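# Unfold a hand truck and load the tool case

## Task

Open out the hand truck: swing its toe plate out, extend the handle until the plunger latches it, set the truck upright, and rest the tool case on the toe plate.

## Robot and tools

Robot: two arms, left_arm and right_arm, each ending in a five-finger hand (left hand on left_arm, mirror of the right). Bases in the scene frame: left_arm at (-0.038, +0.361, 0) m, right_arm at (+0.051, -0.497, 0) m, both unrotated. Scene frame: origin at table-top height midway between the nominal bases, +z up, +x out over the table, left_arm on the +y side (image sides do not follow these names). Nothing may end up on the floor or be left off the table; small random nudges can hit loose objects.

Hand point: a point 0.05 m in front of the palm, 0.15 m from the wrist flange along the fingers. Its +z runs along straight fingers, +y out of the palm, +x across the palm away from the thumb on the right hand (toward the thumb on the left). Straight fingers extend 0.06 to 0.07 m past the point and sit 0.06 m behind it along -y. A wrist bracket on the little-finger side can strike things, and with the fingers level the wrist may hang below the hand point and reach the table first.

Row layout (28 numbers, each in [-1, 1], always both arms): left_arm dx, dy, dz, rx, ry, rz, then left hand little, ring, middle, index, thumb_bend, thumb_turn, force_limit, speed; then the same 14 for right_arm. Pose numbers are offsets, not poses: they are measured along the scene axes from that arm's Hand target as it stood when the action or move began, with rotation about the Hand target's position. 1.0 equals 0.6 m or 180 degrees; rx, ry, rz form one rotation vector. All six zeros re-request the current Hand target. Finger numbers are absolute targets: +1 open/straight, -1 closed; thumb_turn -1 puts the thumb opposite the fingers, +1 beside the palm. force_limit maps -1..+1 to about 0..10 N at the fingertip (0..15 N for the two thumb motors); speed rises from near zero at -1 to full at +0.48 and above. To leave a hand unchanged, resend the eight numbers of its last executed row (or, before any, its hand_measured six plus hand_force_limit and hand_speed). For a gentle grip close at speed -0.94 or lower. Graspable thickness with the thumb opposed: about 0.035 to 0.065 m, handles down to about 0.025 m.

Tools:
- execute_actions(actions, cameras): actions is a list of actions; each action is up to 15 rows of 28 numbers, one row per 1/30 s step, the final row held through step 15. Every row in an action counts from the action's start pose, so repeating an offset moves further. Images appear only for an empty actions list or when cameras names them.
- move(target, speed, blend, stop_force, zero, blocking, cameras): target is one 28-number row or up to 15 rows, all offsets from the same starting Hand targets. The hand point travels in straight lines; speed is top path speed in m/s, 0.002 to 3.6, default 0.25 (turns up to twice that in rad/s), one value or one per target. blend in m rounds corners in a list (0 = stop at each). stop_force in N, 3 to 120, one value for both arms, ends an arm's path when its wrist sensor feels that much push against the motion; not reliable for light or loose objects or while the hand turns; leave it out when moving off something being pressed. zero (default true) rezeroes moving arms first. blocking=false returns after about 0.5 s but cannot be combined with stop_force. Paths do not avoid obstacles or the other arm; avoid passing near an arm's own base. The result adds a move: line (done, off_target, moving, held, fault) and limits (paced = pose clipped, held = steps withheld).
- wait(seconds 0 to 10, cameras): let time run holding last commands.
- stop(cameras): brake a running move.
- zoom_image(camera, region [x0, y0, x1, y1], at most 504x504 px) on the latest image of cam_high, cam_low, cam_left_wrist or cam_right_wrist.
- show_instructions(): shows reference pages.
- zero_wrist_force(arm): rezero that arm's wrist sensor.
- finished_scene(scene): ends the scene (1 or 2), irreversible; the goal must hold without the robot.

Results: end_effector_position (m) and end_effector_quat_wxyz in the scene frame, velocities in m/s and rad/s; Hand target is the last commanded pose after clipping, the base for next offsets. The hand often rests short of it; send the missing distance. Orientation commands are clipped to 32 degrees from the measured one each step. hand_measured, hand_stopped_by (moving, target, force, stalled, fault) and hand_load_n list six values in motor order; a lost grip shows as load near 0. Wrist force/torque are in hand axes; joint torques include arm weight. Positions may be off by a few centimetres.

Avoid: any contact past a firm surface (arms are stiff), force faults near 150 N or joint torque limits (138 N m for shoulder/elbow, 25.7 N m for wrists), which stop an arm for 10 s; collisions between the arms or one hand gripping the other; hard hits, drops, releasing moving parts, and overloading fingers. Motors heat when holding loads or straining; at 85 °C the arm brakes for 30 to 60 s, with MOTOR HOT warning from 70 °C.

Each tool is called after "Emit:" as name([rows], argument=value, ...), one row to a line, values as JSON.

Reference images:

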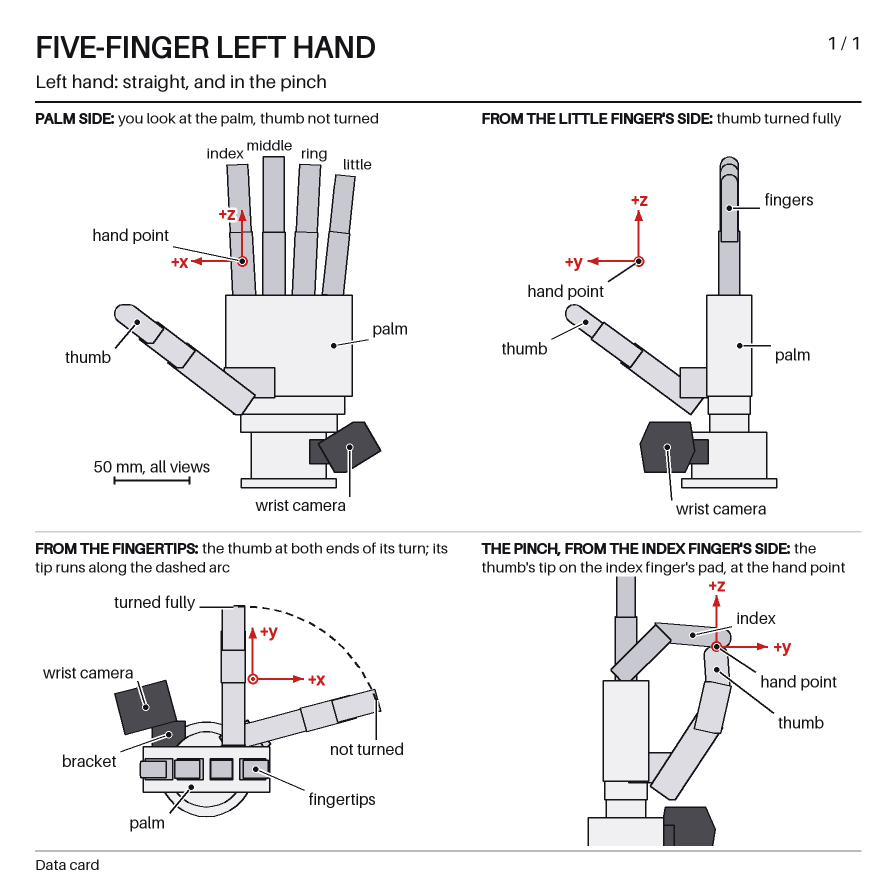

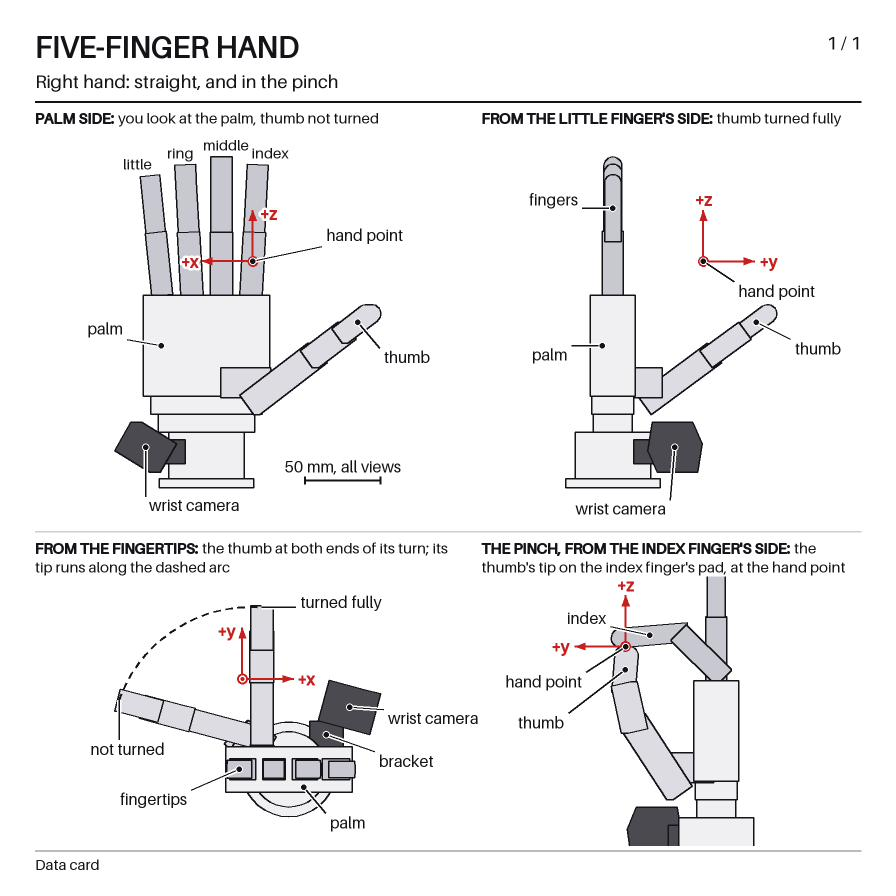

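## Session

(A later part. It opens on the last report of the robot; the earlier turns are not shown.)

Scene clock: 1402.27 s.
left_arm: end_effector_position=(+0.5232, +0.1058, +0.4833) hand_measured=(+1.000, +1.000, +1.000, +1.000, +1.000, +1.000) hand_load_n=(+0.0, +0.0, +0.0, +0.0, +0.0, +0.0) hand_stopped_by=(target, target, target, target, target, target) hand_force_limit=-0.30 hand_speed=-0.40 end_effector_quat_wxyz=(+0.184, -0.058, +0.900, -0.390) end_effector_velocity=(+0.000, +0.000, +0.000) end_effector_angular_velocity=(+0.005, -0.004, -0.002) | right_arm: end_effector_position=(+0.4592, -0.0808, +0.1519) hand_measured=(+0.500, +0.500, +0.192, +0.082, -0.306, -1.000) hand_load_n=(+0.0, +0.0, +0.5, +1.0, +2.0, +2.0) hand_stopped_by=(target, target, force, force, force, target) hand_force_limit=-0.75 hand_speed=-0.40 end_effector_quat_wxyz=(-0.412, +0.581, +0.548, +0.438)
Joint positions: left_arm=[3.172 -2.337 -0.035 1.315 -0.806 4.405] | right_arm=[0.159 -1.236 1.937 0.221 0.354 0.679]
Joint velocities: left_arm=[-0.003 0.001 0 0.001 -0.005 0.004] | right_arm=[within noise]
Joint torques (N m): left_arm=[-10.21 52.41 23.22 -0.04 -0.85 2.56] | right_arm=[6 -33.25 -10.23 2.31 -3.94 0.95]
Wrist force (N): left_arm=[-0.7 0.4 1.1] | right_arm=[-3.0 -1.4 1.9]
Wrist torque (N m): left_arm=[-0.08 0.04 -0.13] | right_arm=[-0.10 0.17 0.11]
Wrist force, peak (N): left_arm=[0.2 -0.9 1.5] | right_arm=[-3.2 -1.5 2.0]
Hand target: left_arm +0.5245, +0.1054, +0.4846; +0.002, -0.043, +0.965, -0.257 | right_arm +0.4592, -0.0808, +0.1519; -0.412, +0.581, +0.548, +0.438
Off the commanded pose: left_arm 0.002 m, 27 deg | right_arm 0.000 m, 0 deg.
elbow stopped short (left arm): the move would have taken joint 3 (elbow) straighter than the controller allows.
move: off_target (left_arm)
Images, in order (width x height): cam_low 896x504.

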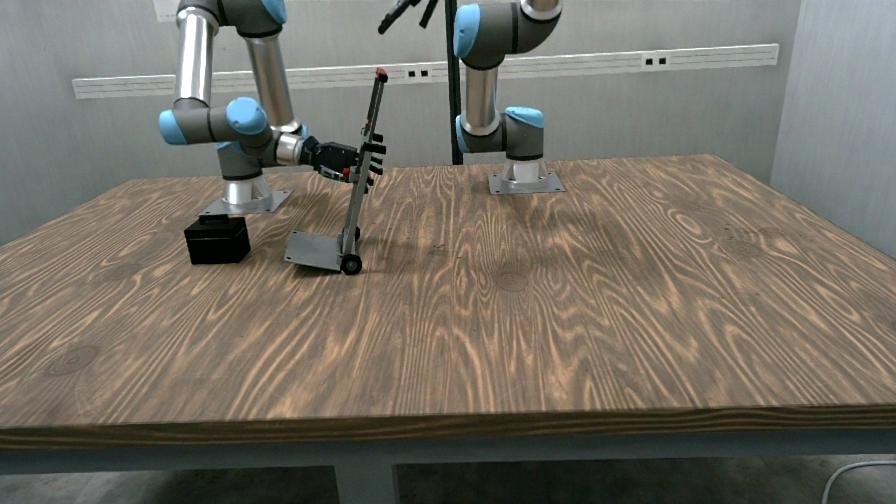

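Emit:
move([
  [-0.09,0.0,-0.03,-0.333,-0.034,0.004, 1,1,1,1,1,1,-0.3,-0.4, 0,0,0,0,0,0, 0.5,0.5,-0.1,-0.1,-0.6,-1,-0.75,-0.4],
], speed=[0.3], cameras=["cam_low","cam_left_wrist"])

Scene clock: 1414.60 s.
left_arm: end_effector_position=(+0.4705, +0.1054, +0.4666) hand_measured=(+1.000, +1.000, +1.000, +1.000, +1.000, +1.000) hand_load_n=(+0.0, -0.5, +0.0, +0.0, +0.0, +0.0) hand_stopped_by=(target, target, target, target, target, target) hand_force_limit=-0.30 hand_speed=-0.40 end_effector_quat_wxyz=(+0.031, -0.031, +0.707, -0.706) | right_arm: end_effector_position=(+0.4592, -0.0808, +0.1519) hand_measured=(+0.500, +0.500, +0.192, +0.082, -0.306, -1.000) hand_load_n=(+0.0, +0.0, +0.0, +1.0, +2.0, +2.0) hand_stopped_by=(target, target, force, force, force, target) hand_force_limit=-0.75 hand_speed=-0.40 end_effector_quat_wxyz=(-0.412, +0.581, +0.548, +0.438)
Joint positions: left_arm=[3.395 -1.89 -1.613 0.368 -0.166 6.276] | right_arm=[0.159 -1.236 1.937 0.221 0.354 0.679]
Joint torques (N m): left_arm=[10.87 42.27 5.38 -2.19 -2.34 3.1] | right_arm=[5.81 -33.14 -10.54 2.16 -3.98 0.77]
Wrist force (N): left_arm=[-0.5 1.6 0.2] | right_arm=[-3.1 -1.6 1.8]
Wrist torque (N m): left_arm=[0.19 0.09 -0.12] | right_arm=[-0.11 0.19 0.11]
Wrist force, peak (N): left_arm=[-0.7 1.6 0.7] | right_arm=[-3.1 -1.5 2.0]
Hand target: left_arm +0.4705, +0.1054, +0.4666; +0.031, -0.031, +0.706, -0.706 | right_arm +0.4592, -0.0808, +0.1519; -0.412, +0.581, +0.548, +0.438
Off the commanded pose: left_arm 0.000 m, 0 deg | right_arm 0.000 m, 0 deg.
move: done
Images, in order (width x height): cam_low 896x504, cam_left_wrist 672x504.

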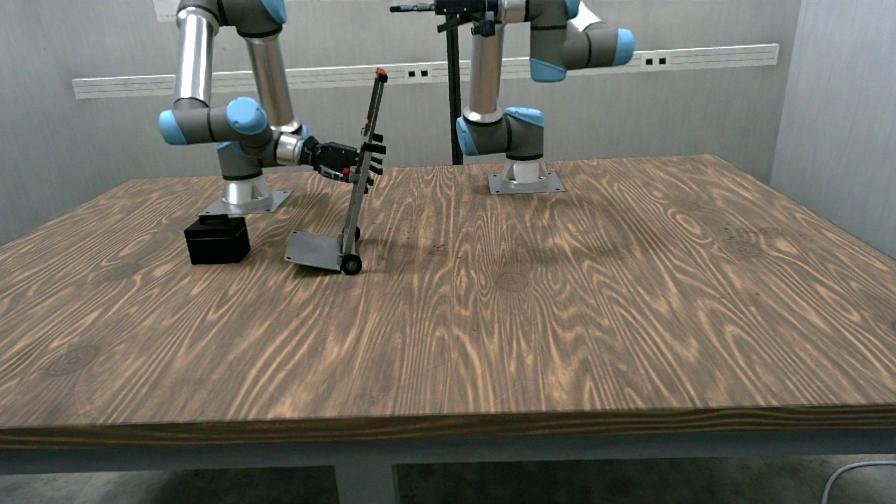

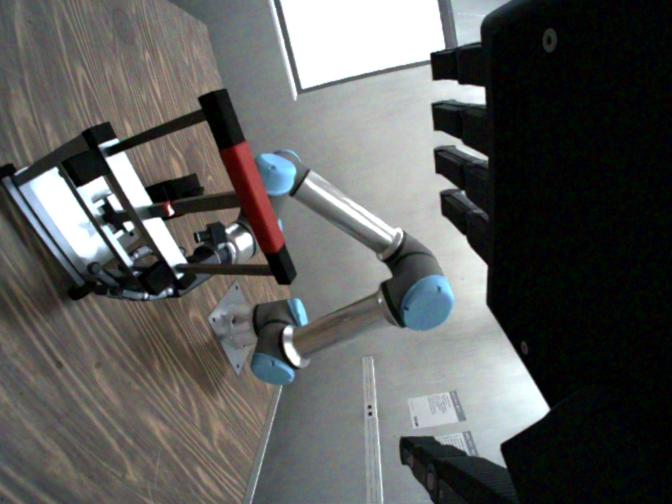

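Emit:
move([
  [-0.0108,-0.1628,-0.0277,0,0,0, 1,1,1,1,1,1,-0.3,-0.4, 0,0,0,0,0,0, 0.5,0.5,-0.1,-0.1,-0.6,-1,-0.75,-0.4],
  [-0.0108,-0.1628,-0.11,0,0,0, 1,1,1,1,1,1,-0.3,-0.4, 0,0,0,0,0,0, 0.5,0.5,-0.1,-0.1,-0.6,-1,-0.75,-0.4],
], speed=[0.12,0.04], stop_force=4, cameras=["cam_low","cam_left_wrist"])

Emit:
zoom_image(camera="cam_low", region=[280, 20, 480, 270])

Scene clock: 1444.53 s.
left_arm: end_effector_position=(+0.4640, +0.0077, +0.4006) hand_measured=(+1.000, +1.000, +1.000, +1.000, +1.000, +1.000) hand_load_n=(+0.0, +0.0, +0.0, +0.0, +0.0, -0.5) hand_stopped_by=(target, target, target, target, target, target) hand_force_limit=-0.30 hand_speed=-0.40 end_effector_quat_wxyz=(+0.031, -0.031, +0.706, -0.706) | right_arm: end_effector_position=(+0.4592, -0.0808, +0.1519) hand_measured=(+0.500, +0.500, +0.192, +0.082, -0.306, -1.000) hand_load_n=(+0.0, +0.0, +0.0, +0.5, +2.5, +2.0) hand_stopped_by=(target, target, force, force, force, target) hand_force_limit=-0.75 hand_speed=-0.40 end_effector_quat_wxyz=(-0.412, +0.581, +0.548, +0.438)
Joint positions: left_arm=[3.205 -1.964 -1.695 0.521 0.024 6.279] | right_arm=[0.159 -1.236 1.937 0.221 0.354 0.679]
Joint torques (N m): left_arm=[10.21 24.01 31.28 1.42 1.78 -2.62] | right_arm=[5.64 -33.46 -10.74 2.09 -4.04 0.87]
Wrist force (N): left_arm=[-0.3 0.8 -0.1] | right_arm=[-2.9 -1.4 1.8]
Wrist torque (N m): left_arm=[0.07 0.04 0.09] | right_arm=[-0.09 0.16 0.12]
Wrist force, peak (N): left_arm=[-0.5 1.8 0.4] | right_arm=[-3.1 -1.7 2.1]
Hand target: left_arm +0.4641, +0.0078, +0.4006; +0.031, -0.031, +0.706, -0.706 | right_arm +0.4592, -0.0808, +0.1519; -0.412, +0.581, +0.548, +0.438
Off the commanded pose: left_arm 0.000 m, 0 deg | right_arm 0.000 m, 0 deg.
move: done
Images, in order (width x height): cam_low 896x504, cam_left_wrist 672x504.

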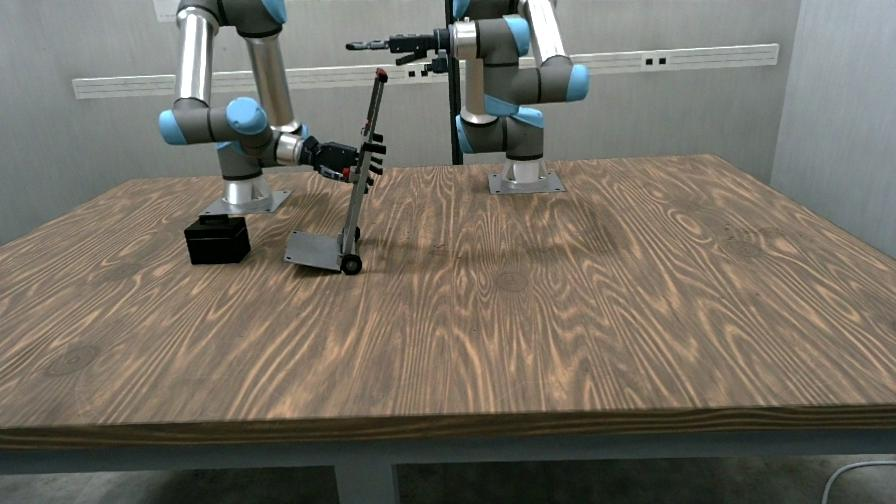

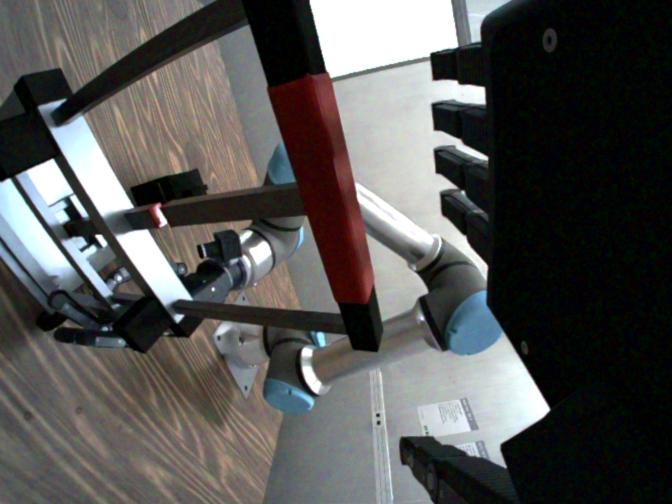

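Scaled by 2.016.

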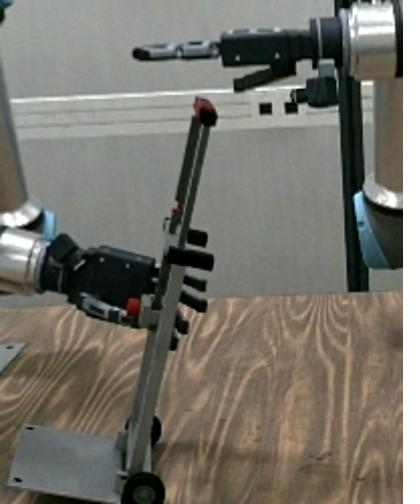

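Emit:
move([
  [0,0,-0.052,0,0,0, 1,1,1,1,1,1,-0.3,-0.4, 0,0,0,0,0,0, 0.5,0.5,-0.1,-0.1,-0.6,-1,-0.75,-0.4],
], speed=[0.03], stop_force=4, cameras=["cam_low","cam_left_wrist"])

Emit:
zoom_image(camera="cam_low", region=[320, 30, 450, 130])

Scene clock: 1461.60 s.
left_arm: end_effector_position=(+0.4641, +0.0078, +0.3694) hand_measured=(+1.000, +1.000, +1.000, +1.000, +1.000, +1.000) hand_load_n=(+0.0, +0.0, +0.0, +0.0, +0.0, -0.5) hand_stopped_by=(target, target, target, target, target, target) hand_force_limit=-0.30 hand_speed=-0.40 end_effector_quat_wxyz=(+0.031, -0.031, +0.706, -0.706) | right_arm: end_effector_position=(+0.4592, -0.0808, +0.1519) hand_measured=(+0.500, +0.500, +0.192, +0.082, -0.306, -1.000) hand_load_n=(+0.0, +0.0, +0.0, +0.5, +2.0, +2.0) hand_stopped_by=(target, target, force, force, force, target) hand_force_limit=-0.75 hand_speed=-0.40 end_effector_quat_wxyz=(-0.412, +0.581, +0.548, +0.438)
Joint positions: left_arm=[3.205 -2.003 -1.73 0.595 0.024 6.279] | right_arm=[0.159 -1.236 1.937 0.221 0.354 0.679]
Joint torques (N m): left_arm=[-0.39 24.1 30.14 1.7 -1.18 -2.83] | right_arm=[5.16 -33.13 -10.65 2.07 -3.82 0.8]
Wrist force (N): left_arm=[-0.6 0.7 -0.2] | right_arm=[-2.9 -1.2 1.9]
Wrist torque (N m): left_arm=[0.06 0.09 0.06] | right_arm=[-0.07 0.15 0.14]
Wrist force, peak (N): left_arm=[-0.7 1.2 -0.1] | right_arm=[-3.2 -1.3 2.1]
Hand target: left_arm +0.4641, +0.0078, +0.3694; +0.031, -0.031, +0.706, -0.706 | right_arm +0.4592, -0.0808, +0.1519; -0.412, +0.581, +0.548, +0.438
Off the commanded pose: left_arm 0.000 m, 0 deg | right_arm 0.000 m, 0 deg.
move: done
Images, in order (width x height): cam_low 896x504, cam_left_wrist 672x504.

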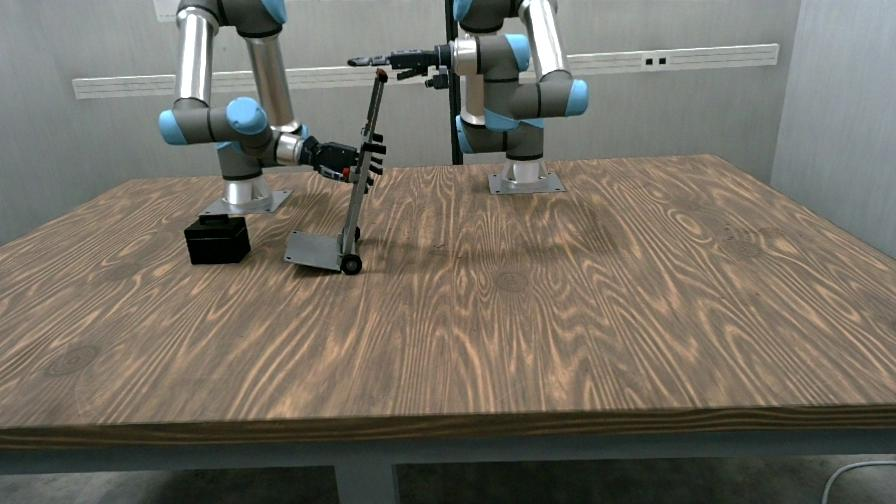

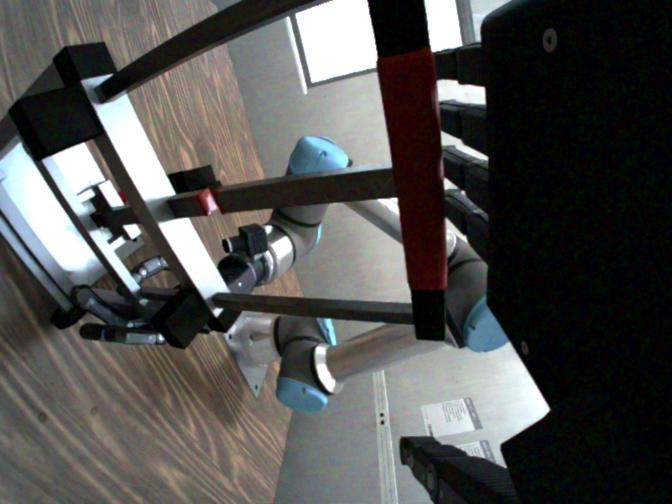

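Scaled by 3.877.

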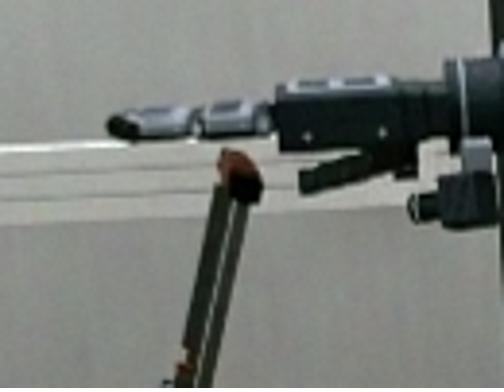

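Emit:
move([
  [0,0,-0.008,0,0,0, 1,1,1,1,1,1,-0.3,-0.4, 0,0,0,0,0,0, 0.5,0.5,-0.1,-0.1,-0.6,-1,-0.75,-0.4],
], speed=[0.02], stop_force=3)

Emit:
execute_actions([
  [[0,0,0,0,0,0, 1,1,1,1,1,-1,-0.5,-0.2, 0,0,0,0,0,0, 0.5,0.5,-0.1,-0.1,-0.6,-1,-0.75,-0.4]],
  [[0,0,0,0,0,0, 1,1,1,1,1,-1,-0.5,-0.2, 0,0,0,0,0,0, 0.5,0.5,-0.1,-0.1,-0.6,-1,-0.75,-0.4]],
  [[0,0,0,0,0,0, 1,1,1,1,0.3,-1,-0.7,-0.5, 0,0,0,0,0,0, 0.5,0.5,-0.1,-0.1,-0.6,-1,-0.75,-0.4]],
  [[0,0,0,0,0,0, 1,1,1,1,0.3,-1,-0.7,-0.5, 0,0,0,0,0,0, 0.5,0.5,-0.1,-0.1,-0.6,-1,-0.75,-0.4]],
], cameras=["cam_low","cam_left_wrist"])

Emit:
zoom_image(camera="cam_low", region=[320, 30, 450, 130])

Scene clock: 1475.73 s.
left_arm: end_effector_position=(+0.4641, +0.0078, +0.3646) hand_measured=(+1.000, +1.000, +1.000, +1.000, +1.000, +1.000) hand_load_n=(+0.0, +0.0, +0.0, -0.5, +0.0, +0.0) hand_stopped_by=(target, target, target, target, target, target) hand_force_limit=-0.30 hand_speed=-0.40 end_effector_quat_wxyz=(+0.031, -0.031, +0.706, -0.706) | right_arm: end_effector_position=(+0.4592, -0.0808, +0.1519) hand_measured=(+0.500, +0.500, +0.192, +0.082, -0.306, -1.000) hand_load_n=(+0.0, +0.0, +0.5, +1.0, +2.5, +2.0) hand_stopped_by=(target, target, force, force, force, target) hand_force_limit=-0.75 hand_speed=-0.40 end_effector_quat_wxyz=(-0.412, +0.581, +0.548, +0.438)
Joint positions: left_arm=[3.205 -2.009 -1.735 0.606 0.024 6.279] | right_arm=[0.159 -1.236 1.937 0.221 0.354 0.679]
Joint torques (N m): left_arm=[-3.44 24.79 29.92 1.71 -1.49 -2.85] | right_arm=[5.79 -32.86 -10.96 2 -3.95 0.86]
Wrist force (N): left_arm=[-0.5 0.7 -0.1] | right_arm=[-2.9 -1.6 1.8]
Wrist torque (N m): left_arm=[0.05 0.08 0.07] | right_arm=[-0.12 0.16 0.12]
Wrist force, peak (N): left_arm=[-0.7 1.1 -0.2] | right_arm=[-3.2 -1.4 1.8]
Hand target: left_arm +0.4641, +0.0078, +0.3646; +0.031, -0.031, +0.706, -0.706 | right_arm +0.4592, -0.0808, +0.1519; -0.412, +0.581, +0.548, +0.438
Off the commanded pose: left_arm 0.000 m, 0 deg | right_arm 0.000 m, 0 deg.
move: done

Scene clock: 1478.00 s.
left_arm: end_effector_position=(+0.4641, +0.0078, +0.3646) hand_measured=(+1.000, +1.000, +1.000, +1.000, +0.300, -1.000) hand_load_n=(+0.0, +0.0, +0.0, +0.0, +0.0, +0.0) hand_stopped_by=(target, target, target, target, target, target) hand_force_limit=-0.70 hand_speed=-0.50 end_effector_quat_wxyz=(+0.031, -0.031, +0.706, -0.706) | right_arm: end_effector_position=(+0.4592, -0.0808, +0.1519) hand_measured=(+0.500, +0.500, +0.192, +0.082, -0.306, -1.000) hand_load_n=(+0.0, +0.0, +0.0, +1.0, +2.5, +2.0) hand_stopped_by=(target, target, force, force, force, target) hand_force_limit=-0.75 hand_speed=-0.40 end_effector_quat_wxyz=(-0.412, +0.581, +0.548, +0.438)
Joint positions: left_arm=[3.205 -2.01 -1.734 0.608 0.024 6.277] | right_arm=[0.159 -1.236 1.937 0.221 0.354 0.679]
Joint torques (N m): left_arm=[-0.81 24.81 29.82 1.48 -2.09 -2.6] | right_arm=[5.82 -33 -10.69 1.92 -3.88 0.73]
Wrist force (N): left_arm=[-0.4 0.6 -0.2] | right_arm=[-3.0 -1.3 2.0]
Wrist torque (N m): left_arm=[0.04 0.07 0.06] | right_arm=[-0.09 0.17 0.13]
Wrist force, peak (N): left_arm=[-0.6 1.0 -0.4] | right_arm=[-3.0 -1.5 2.2]
Hand target: left_arm +0.4641, +0.0078, +0.3646; +0.031, -0.031, +0.706, -0.706 | right_arm +0.4592, -0.0808, +0.1519; -0.412, +0.581, +0.548, +0.438
Off the commanded pose: left_arm 0.000 m, 0 deg | right_arm 0.000 m, 0 deg.
Images, in order (width x height): cam_low 896x504, cam_left_wrist 672x504.

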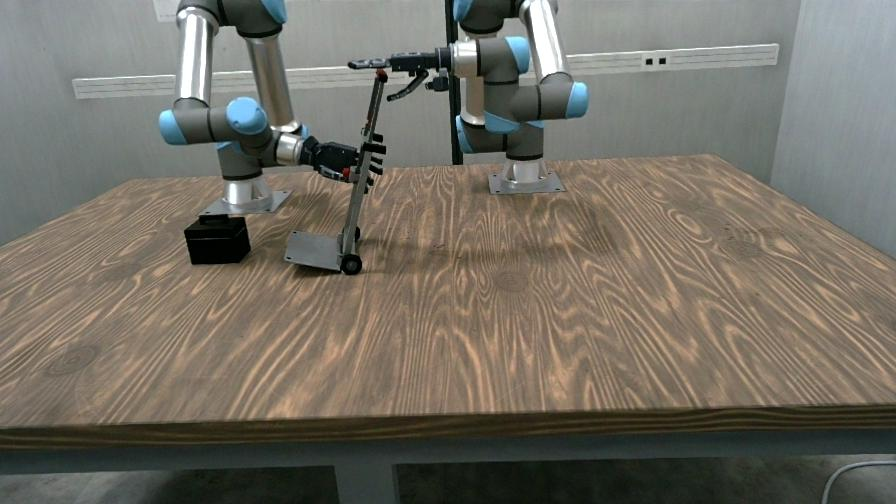

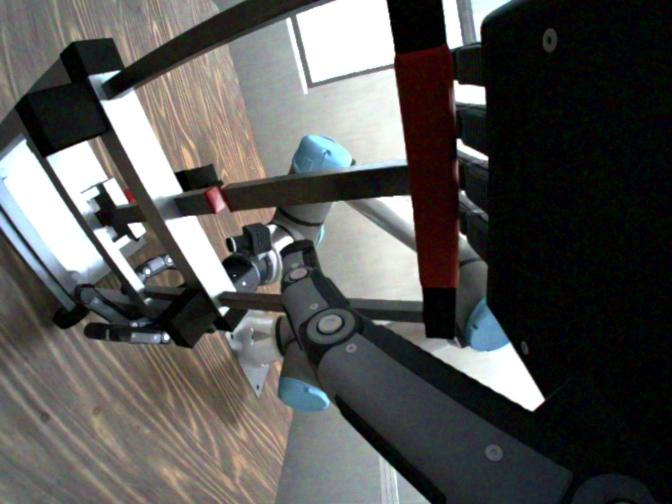

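Scaled by 3.877.

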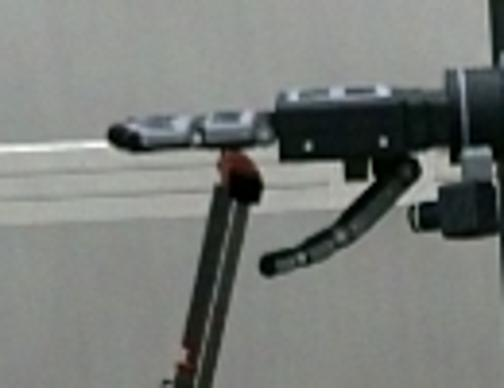

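Emit:
execute_actions([
  [[0,0,0,0,0,0, 1,1,1,1,0,-1,-0.7,-0.6, 0,0,0,0,0,0, 0.5,0.5,-0.1,-0.1,-0.6,-1,-0.75,-0.4]],
  [[0,0,0,0,0,0, 1,1,1,1,0,-1,-0.7,-0.6, 0,0,0,0,0,0, 0.5,0.5,-0.1,-0.1,-0.6,-1,-0.75,-0.4]],
  [[0,0,0,0,0,0, -0.5,-0.5,-0.5,-0.5,0,-1,-0.7,-0.6, 0,0,0,0,0,0, 0.5,0.5,-0.1,-0.1,-0.6,-1,-0.75,-0.4]],
  [[0,0,0,0,0,0, -0.5,-0.5,-0.5,-0.5,0,-1,-0.7,-0.6, 0,0,0,0,0,0, 0.5,0.5,-0.1,-0.1,-0.6,-1,-0.75,-0.4]],
  [[0,0,0,0,0,0, -0.5,-0.5,-0.5,-0.5,0,-1,-0.7,-0.6, 0,0,0,0,0,0, 0.5,0.5,-0.1,-0.1,-0.6,-1,-0.75,-0.4]],
  [[0,0,0,0,0,0, -0.5,-0.5,-0.5,-0.5,0,-1,-0.7,-0.6, 0,0,0,0,0,0, 0.5,0.5,-0.1,-0.1,-0.6,-1,-0.75,-0.4]],
], cameras=["cam_low","cam_left_wrist"])

Emit:
zoom_image(camera="cam_low", region=[320, 30, 450, 130])

Scene clock: 1490.43 s.
left_arm: end_effector_position=(+0.4641, +0.0078, +0.3646) hand_measured=(-0.500, -0.500, +0.008, +0.524, +0.000, -1.000) hand_load_n=(+0.0, +0.0, +0.0, +0.0, +0.0, +0.0) hand_stopped_by=(target, target, force, force, target, target) hand_force_limit=-0.70 hand_speed=-0.60 end_effector_quat_wxyz=(+0.031, -0.031, +0.706, -0.706) | right_arm: end_effector_position=(+0.4592, -0.0808, +0.1519) hand_measured=(+0.500, +0.500, +0.192, +0.082, -0.306, -1.000) hand_load_n=(+1.0, +0.0, +0.5, +0.0, +3.5, +3.0) hand_stopped_by=(target, target, force, force, force, target) hand_force_limit=-0.75 hand_speed=-0.40 end_effector_quat_wxyz=(-0.412, +0.581, +0.548, +0.438)
Joint positions: left_arm=[3.205 -2.01 -1.734 0.609 0.024 6.276] | right_arm=[0.159 -1.236 1.937 0.221 0.354 0.679]
Joint torques (N m): left_arm=[10.46 24.47 29.56 1.52 -1.96 -2.6] | right_arm=[5.92 -32.57 -10.88 1.88 -3.98 0.86]
Wrist force (N): left_arm=[-0.8 0.4 0.7] | right_arm=[-7.7 -1.7 3.5]
Wrist torque (N m): left_arm=[0.01 0.13 0.04] | right_arm=[-0.10 -0.02 -0.24]
Wrist force, peak (N): left_arm=[-0.2 -6.1 0.1] | right_arm=[-8.9 -1.9 4.6]
Hand target: left_arm +0.4641, +0.0078, +0.3646; +0.031, -0.031, +0.706, -0.706 | right_arm +0.4592, -0.0808, +0.1519; -0.412, +0.581, +0.548, +0.438
Off the commanded pose: left_arm 0.000 m, 0 deg | right_arm 0.000 m, 0 deg.
Images, in order (width x height): cam_low 896x504, cam_left_wrist 672x504.

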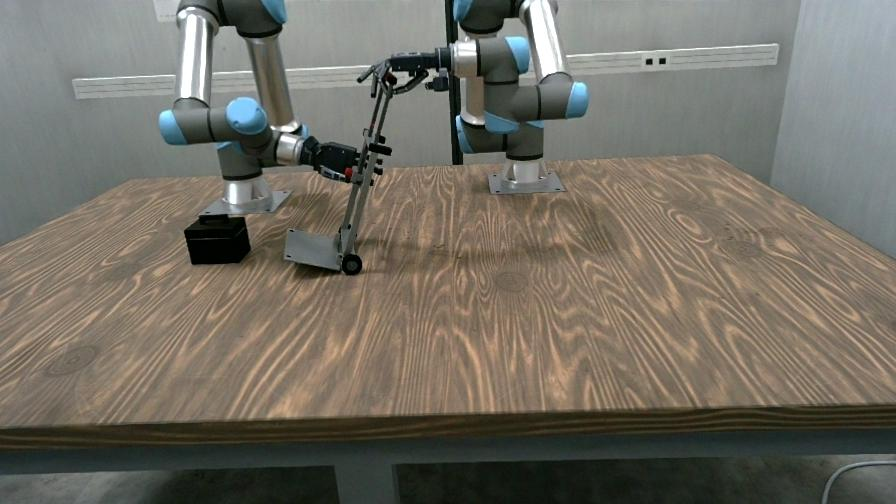

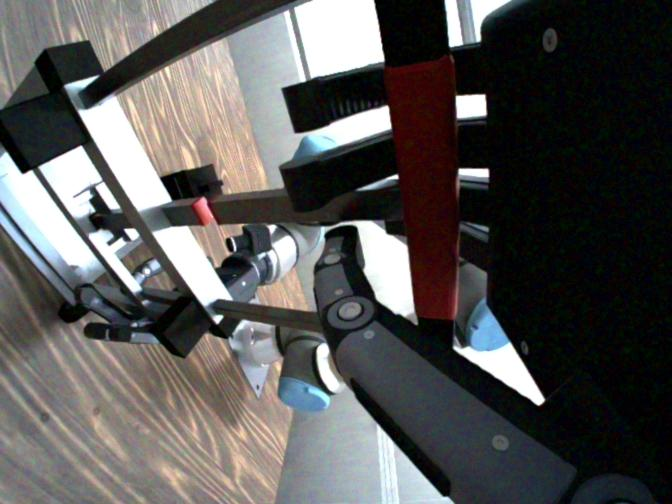

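Scaled by 3.877.

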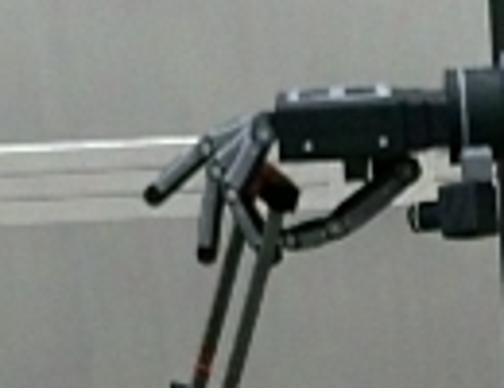

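Emit:
execute_actions([
  [[0,0,0,0,0,0, -0.5,-0.5,-0.5,-0.5,0,-1,-0.7,-0.6, 0,0,0,0,0,0, 0.5,0.5,-0.1,-0.1,1,-1,-0.3,-0.2]],
  [[0,0,0,0,0,0, -0.5,-0.5,-0.5,-0.5,0,-1,-0.7,-0.6, 0,0,0,0,0,0, 0.5,0.5,-0.1,-0.1,1,-1,-0.3,-0.2]],
  [[0,0,0,0,0,0, -0.5,-0.5,-0.5,-0.5,0,-1,-0.7,-0.6, 0,0,0,0,0,0, 0.5,0.5,-0.1,-0.1,1,1,-0.3,-0.2]],
  [[0,0,0,0,0,0, -0.5,-0.5,-0.5,-0.5,0,-1,-0.7,-0.6, 0,0,0,0,0,0, 0.5,0.5,-0.1,-0.1,1,1,-0.3,-0.2]],
], cameras=["cam_low","cam_right_wrist"])

Emit:
zoom_image(camera="cam_low", region=[280, 40, 480, 290])

Scene clock: 1505.03 s.
left_arm: end_effector_position=(+0.4641, +0.0078, +0.3646) hand_measured=(-0.500, -0.500, +0.008, +0.524, +0.000, -1.000) hand_load_n=(+0.0, +0.0, +0.0, +0.0, +0.0, +0.0) hand_stopped_by=(target, target, force, force, target, target) hand_force_limit=-0.70 hand_speed=-0.60 end_effector_quat_wxyz=(+0.031, -0.031, +0.706, -0.706) | right_arm: end_effector_position=(+0.4592, -0.0808, +0.1519) hand_measured=(+0.500, +0.500, +0.192, +0.082, +1.000, +1.000) hand_load_n=(+1.0, +0.0, +0.0, +0.0, +0.0, +0.0) hand_stopped_by=(target, target, force, force, target, target) hand_force_limit=-0.30 hand_speed=-0.20 end_effector_quat_wxyz=(-0.412, +0.581, +0.548, +0.438)
Joint positions: left_arm=[3.205 -2.01 -1.734 0.609 0.024 6.276] | right_arm=[0.159 -1.236 1.937 0.221 0.354 0.679]
Joint torques (N m): left_arm=[10.38 24.24 29.48 1.48 -1.7 -2.61] | right_arm=[5.65 -32.01 -11.17 1.81 1.28 0.75]
Wrist force (N): left_arm=[-0.8 0.4 0.5] | right_arm=[0.1 -5.0 2.1]
Wrist torque (N m): left_arm=[0.01 0.13 0.05] | right_arm=[-0.10 0.07 -0.11]
Wrist force, peak (N): left_arm=[-0.8 0.8 0.8] | right_arm=[-8.2 -1.7 3.5]
Hand target: left_arm +0.4641, +0.0078, +0.3646; +0.031, -0.031, +0.706, -0.706 | right_arm +0.4592, -0.0808, +0.1519; -0.412, +0.581, +0.548, +0.438
Off the commanded pose: left_arm 0.000 m, 0 deg | right_arm 0.000 m, 0 deg.
Images, in order (width x height): cam_low 896x504, cam_right_wrist 672x504.

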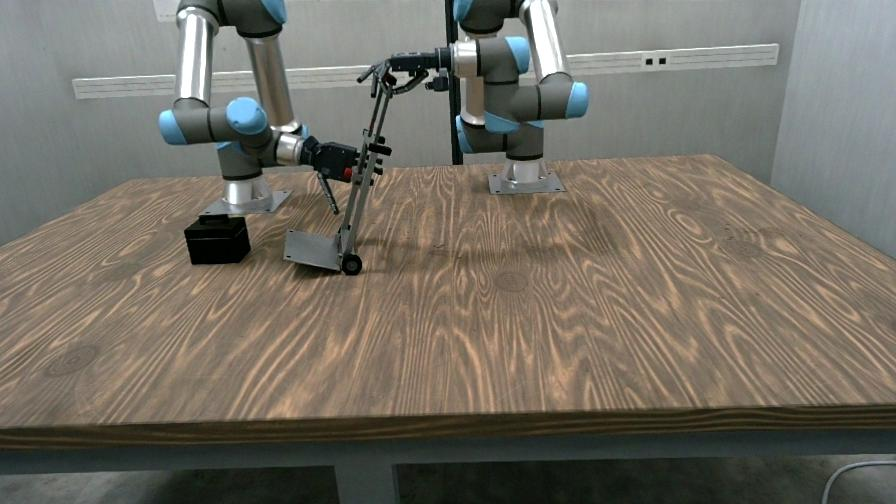

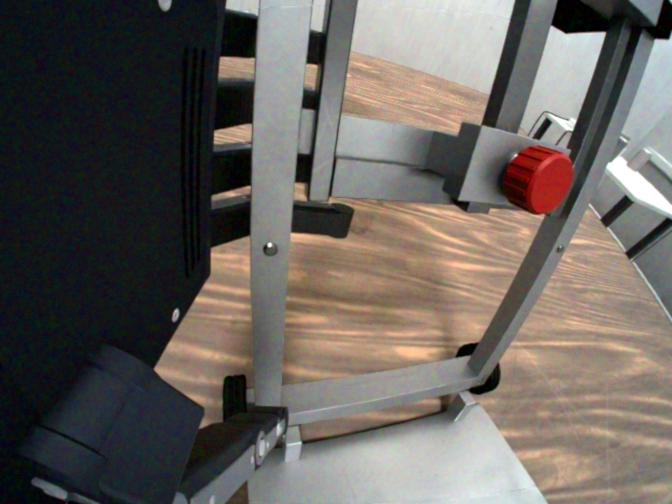

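Scaled by 2.016.

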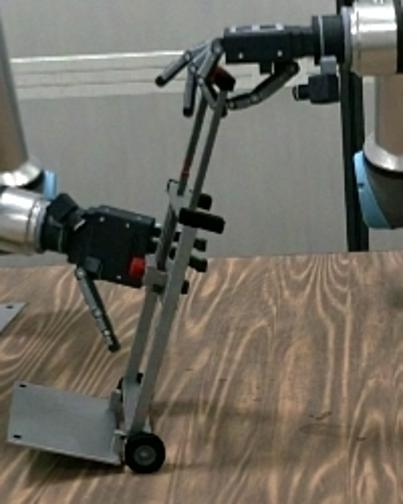

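Emit:
move([
  [0,-0.05,0.005,0,0,0, -0.5,-0.5,-0.5,-0.5,0,-1,-0.7,-0.6, 0,0,0,0,0,0, 0.5,0.5,-0.1,-0.1,1,1,-0.3,-0.2],
], speed=0.02, stop_force=3, cameras=["cam_low","cam_left_wrist"])

Emit:
zoom_image(camera="cam_low", region=[280, 40, 480, 290])

Scene clock: 1514.43 s.
left_arm: end_effector_position=(+0.4641, -0.0222, +0.3676) hand_measured=(-0.500, -0.500, +0.008, +0.524, +0.000, -1.000) hand_load_n=(+0.0, -2.0, +0.0, +0.0, +0.0, +0.5) hand_stopped_by=(target, target, force, force, target, target) hand_force_limit=-0.70 hand_speed=-0.60 end_effector_quat_wxyz=(+0.031, -0.031, +0.706, -0.706) | right_arm: end_effector_position=(+0.4592, -0.0808, +0.1519) hand_measured=(+0.500, +0.500, +0.192, +0.082, +1.000, +1.000) hand_load_n=(+0.5, +0.0, +0.0, +0.0, +0.0, +0.0) hand_stopped_by=(target, target, force, force, target, target) hand_force_limit=-0.30 hand_speed=-0.20 end_effector_quat_wxyz=(-0.412, +0.581, +0.548, +0.438)
Joint positions: left_arm=[3.146 -2.019 -1.711 0.59 0.083 6.281] | right_arm=[0.159 -1.236 1.937 0.221 0.354 0.679]
Joint torques (N m): left_arm=[-12.78 31.07 25.02 -1.67 0.96 2.63] | right_arm=[5.2 -32.65 -11.18 1.66 -0.08 0.72]
Wrist force (N): left_arm=[-4.6 -0.7 -1.8] | right_arm=[0.6 -0.2 0.2]
Wrist torque (N m): left_arm=[0.04 0.12 -0.07] | right_arm=[0.00 0.16 0.19]
Wrist force, peak (N): left_arm=[-5.8 -1.5 -2.0] | right_arm=[-0.2 -5.4 2.3]
Hand target: left_arm +0.4641, -0.0222, +0.3676; +0.031, -0.031, +0.706, -0.706 | right_arm +0.4592, -0.0808, +0.1519; -0.412, +0.581, +0.548, +0.438
Off the commanded pose: left_arm 0.000 m, 0 deg | right_arm 0.000 m, 0 deg.
move: done
Images, in order (width x height): cam_low 896x504, cam_left_wrist 672x504.

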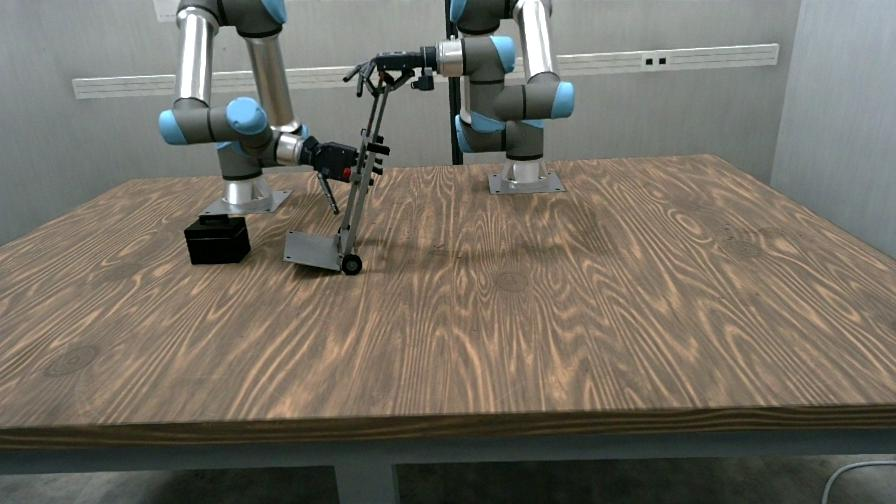

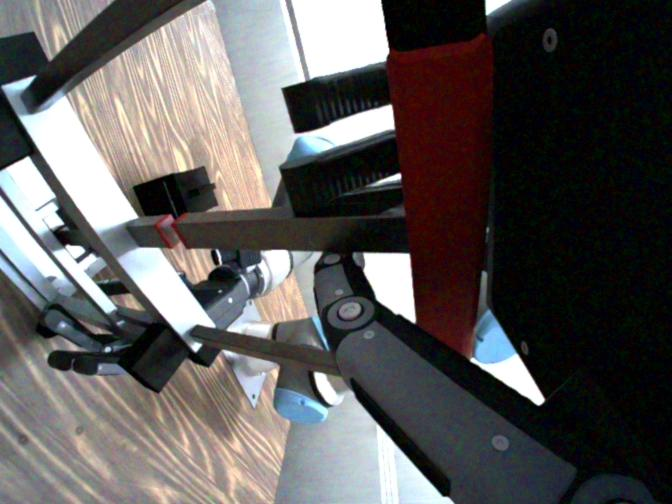

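Scaled by 2.016.

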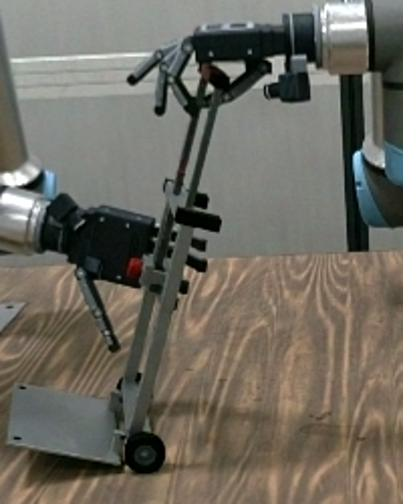

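Emit:
move([
  [0,0,0,0,0,0, -0.5,-0.5,-0.5,-0.5,0,-1,-0.7,-0.6, 0,0,0,0,0,0, 1,1,1,1,1,1,-0.3,0.0],
  [0,0,0,0,0,0, -0.5,-0.5,-0.5,-0.5,0,-1,-0.7,-0.6, -0.06,0.004,0,0,0,0, 1,1,1,1,1,1,-0.3,0.0],
], speed=[0.03,0.05], cameras=["cam_low","cam_right_wrist"])

Emit:
zoom_image(camera="cam_low", region=[280, 40, 480, 290])

Scene clock: 1528.10 s.
left_arm: end_effector_position=(+0.4641, -0.0222, +0.3676) hand_measured=(-0.500, -0.500, +0.008, +0.524, +0.000, -1.000) hand_load_n=(+0.0, -2.0, +0.0, +0.0, +0.0, +0.5) hand_stopped_by=(target, target, force, force, target, target) hand_force_limit=-0.70 hand_speed=-0.60 end_effector_quat_wxyz=(+0.031, -0.031, +0.706, -0.706) | right_arm: end_effector_position=(+0.4233, -0.0784, +0.1519) hand_measured=(+1.000, +1.000, +1.000, +1.000, +1.000, +1.000) hand_load_n=(+0.0, +0.0, +0.0, +0.0, +0.0, +0.0) hand_stopped_by=(target, target, target, target, target, target) hand_force_limit=-0.30 hand_speed=0.00 end_effector_quat_wxyz=(-0.412, +0.581, +0.548, +0.438)
Joint positions: left_arm=[3.146 -2.019 -1.711 0.59 0.083 6.281] | right_arm=[0.183 -1.31 2.03 0.152 0.369 0.733]
Joint torques (N m): left_arm=[-2.56 43.86 3.1 -1.65 0.99 2.62] | right_arm=[10.69 -32.18 -5.79 0.32 1.22 1.21]
Wrist force (N): left_arm=[-4.4 -0.9 -1.7] | right_arm=[0.3 -0.3 0.3]
Wrist torque (N m): left_arm=[0.01 0.10 -0.05] | right_arm=[-0.02 0.20 0.01]
Wrist force, peak (N): left_arm=[-4.8 -1.0 -2.1] | right_arm=[0.8 -0.5 0.4]
Hand target: left_arm +0.4641, -0.0222, +0.3676; +0.031, -0.031, +0.706, -0.706 | right_arm +0.4232, -0.0784, +0.1519; -0.412, +0.581, +0.548, +0.438
Off the commanded pose: left_arm 0.000 m, 0 deg | right_arm 0.000 m, 0 deg.
move: done
Images, in order (width x height): cam_low 896x504, cam_right_wrist 672x504.

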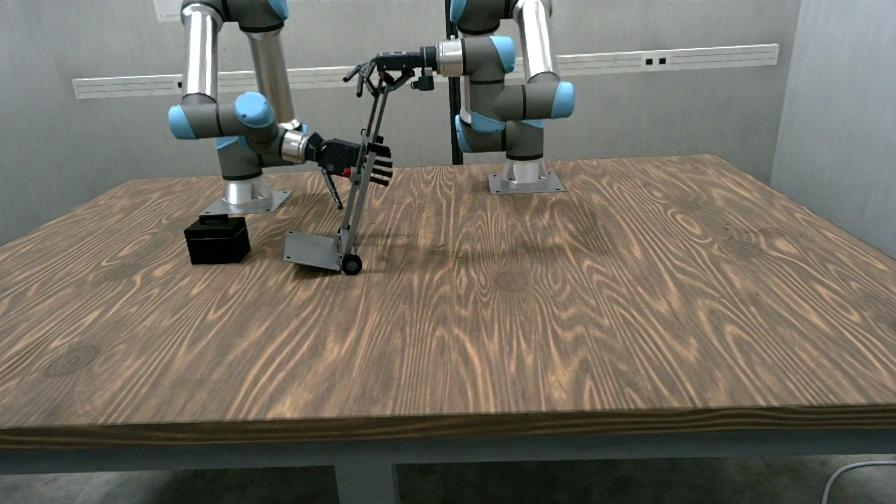

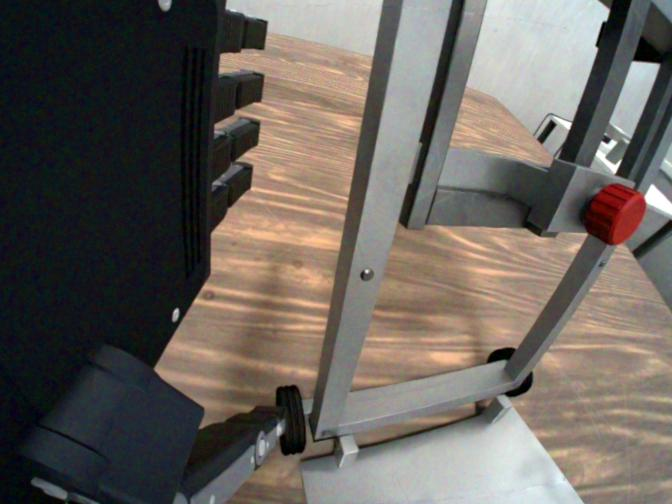

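Scaled by 2.016.

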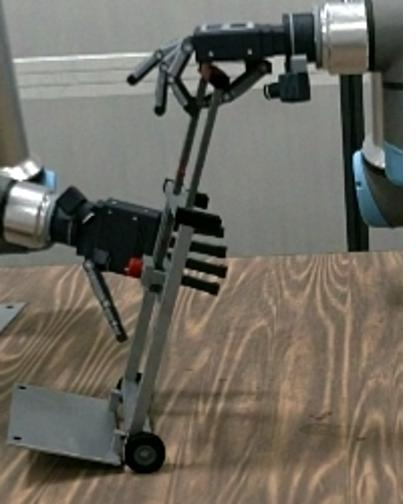

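Emit:
move([
  [0,0,0,0,0,0, -0.5,-0.5,-0.5,-0.5,0,-1,-0.7,-0.6, -0.1,0.0,0.02,0,0,0, 1,1,1,1,1,1,-0.3,0.0],
  [0,0,0,0,0,0, -0.5,-0.5,-0.5,-0.5,0,-1,-0.7,-0.6, -0.2,-0.15,0.15,0,0,0, 1,1,1,1,1,1,-0.3,0.0],
], speed=[0.06,0.2], cameras=["cam_low","cam_right_wrist","cam_left_wrist"])

Emit:
zoom_image(camera="cam_low", region=[280, 40, 480, 290])

Scene clock: 1538.50 s.
left_arm: end_effector_position=(+0.4641, -0.0222, +0.3676) hand_measured=(-0.500, -0.500, +0.008, +0.524, +0.000, -1.000) hand_load_n=(+0.0, -2.0, +0.0, +0.0, +0.0, +0.5) hand_stopped_by=(target, target, force, force, target, target) hand_force_limit=-0.70 hand_speed=-0.60 end_effector_quat_wxyz=(+0.031, -0.031, +0.706, -0.706) | right_arm: end_effector_position=(+0.3032, -0.1683, +0.2419) hand_measured=(+1.000, +1.000, +1.000, +1.000, +1.000, +1.000) hand_load_n=(+0.0, +0.0, +0.0, +0.0, +0.0, +0.0) hand_stopped_by=(target, target, target, target, target, target) hand_force_limit=-0.30 hand_speed=0.00 end_effector_quat_wxyz=(-0.412, +0.582, +0.548, +0.438)
Joint positions: left_arm=[3.146 -2.019 -1.711 0.59 0.083 6.281] | right_arm=[-0.192 -1.619 2.442 1.174 0.309 -0.445]
Joint torques (N m): left_arm=[7.18 43.5 3.47 -1.72 0.9 2.63] | right_arm=[-9.58 -3.45 -3.77 3.22 0.97 -1.38]
Wrist force (N): left_arm=[-4.3 -1.0 -1.9] | right_arm=[0.2 -0.5 0.6]
Wrist torque (N m): left_arm=[0.01 0.07 -0.04] | right_arm=[-0.06 0.20 0.16]
Wrist force, peak (N): left_arm=[-4.8 -1.2 -2.0] | right_arm=[0.0 -0.2 1.2]
Hand target: left_arm +0.4641, -0.0222, +0.3676; +0.031, -0.031, +0.706, -0.706 | right_arm +0.3032, -0.1684, +0.2419; -0.412, +0.581, +0.548, +0.438
Off the commanded pose: left_arm 0.000 m, 0 deg | right_arm 0.000 m, 0 deg.
move: done
Images, in order (width x height): cam_low 896x504, cam_left_wrist 672x504, cam_right_wrist 672x504.

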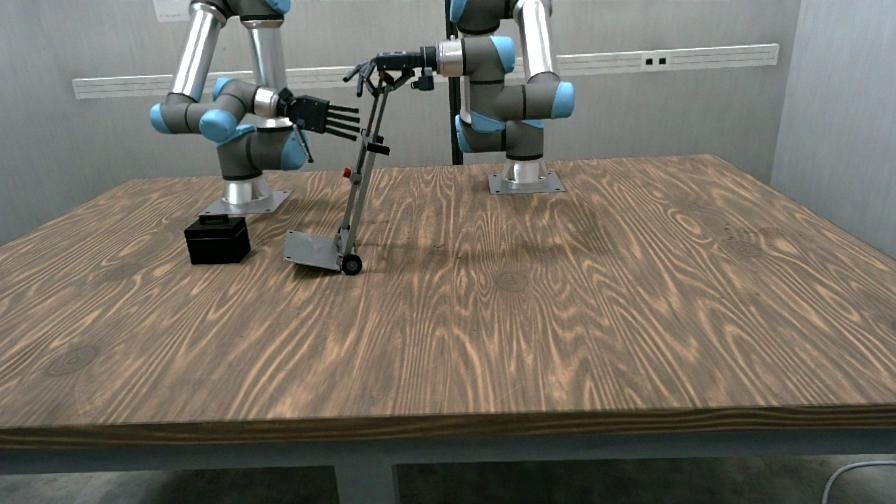

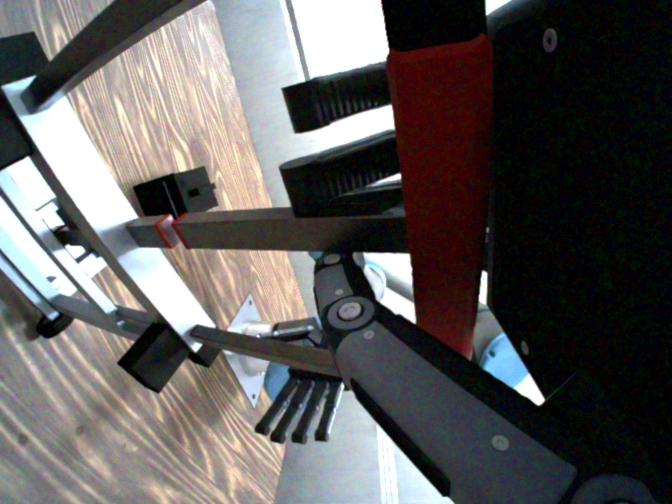

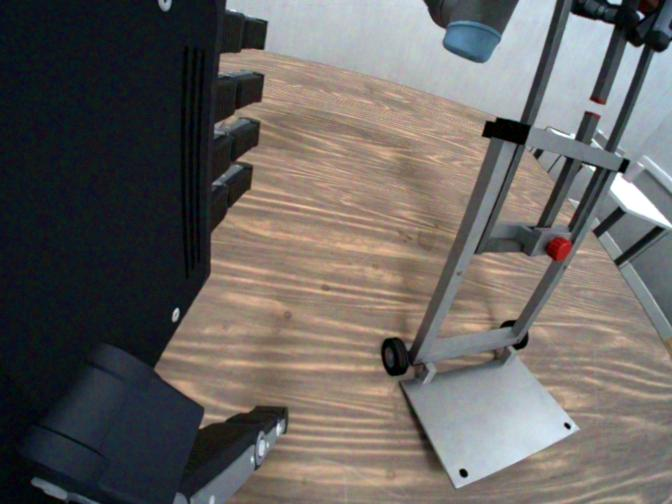

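Scaled by 2.016.

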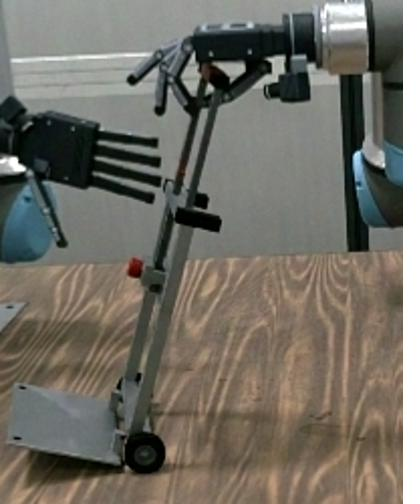

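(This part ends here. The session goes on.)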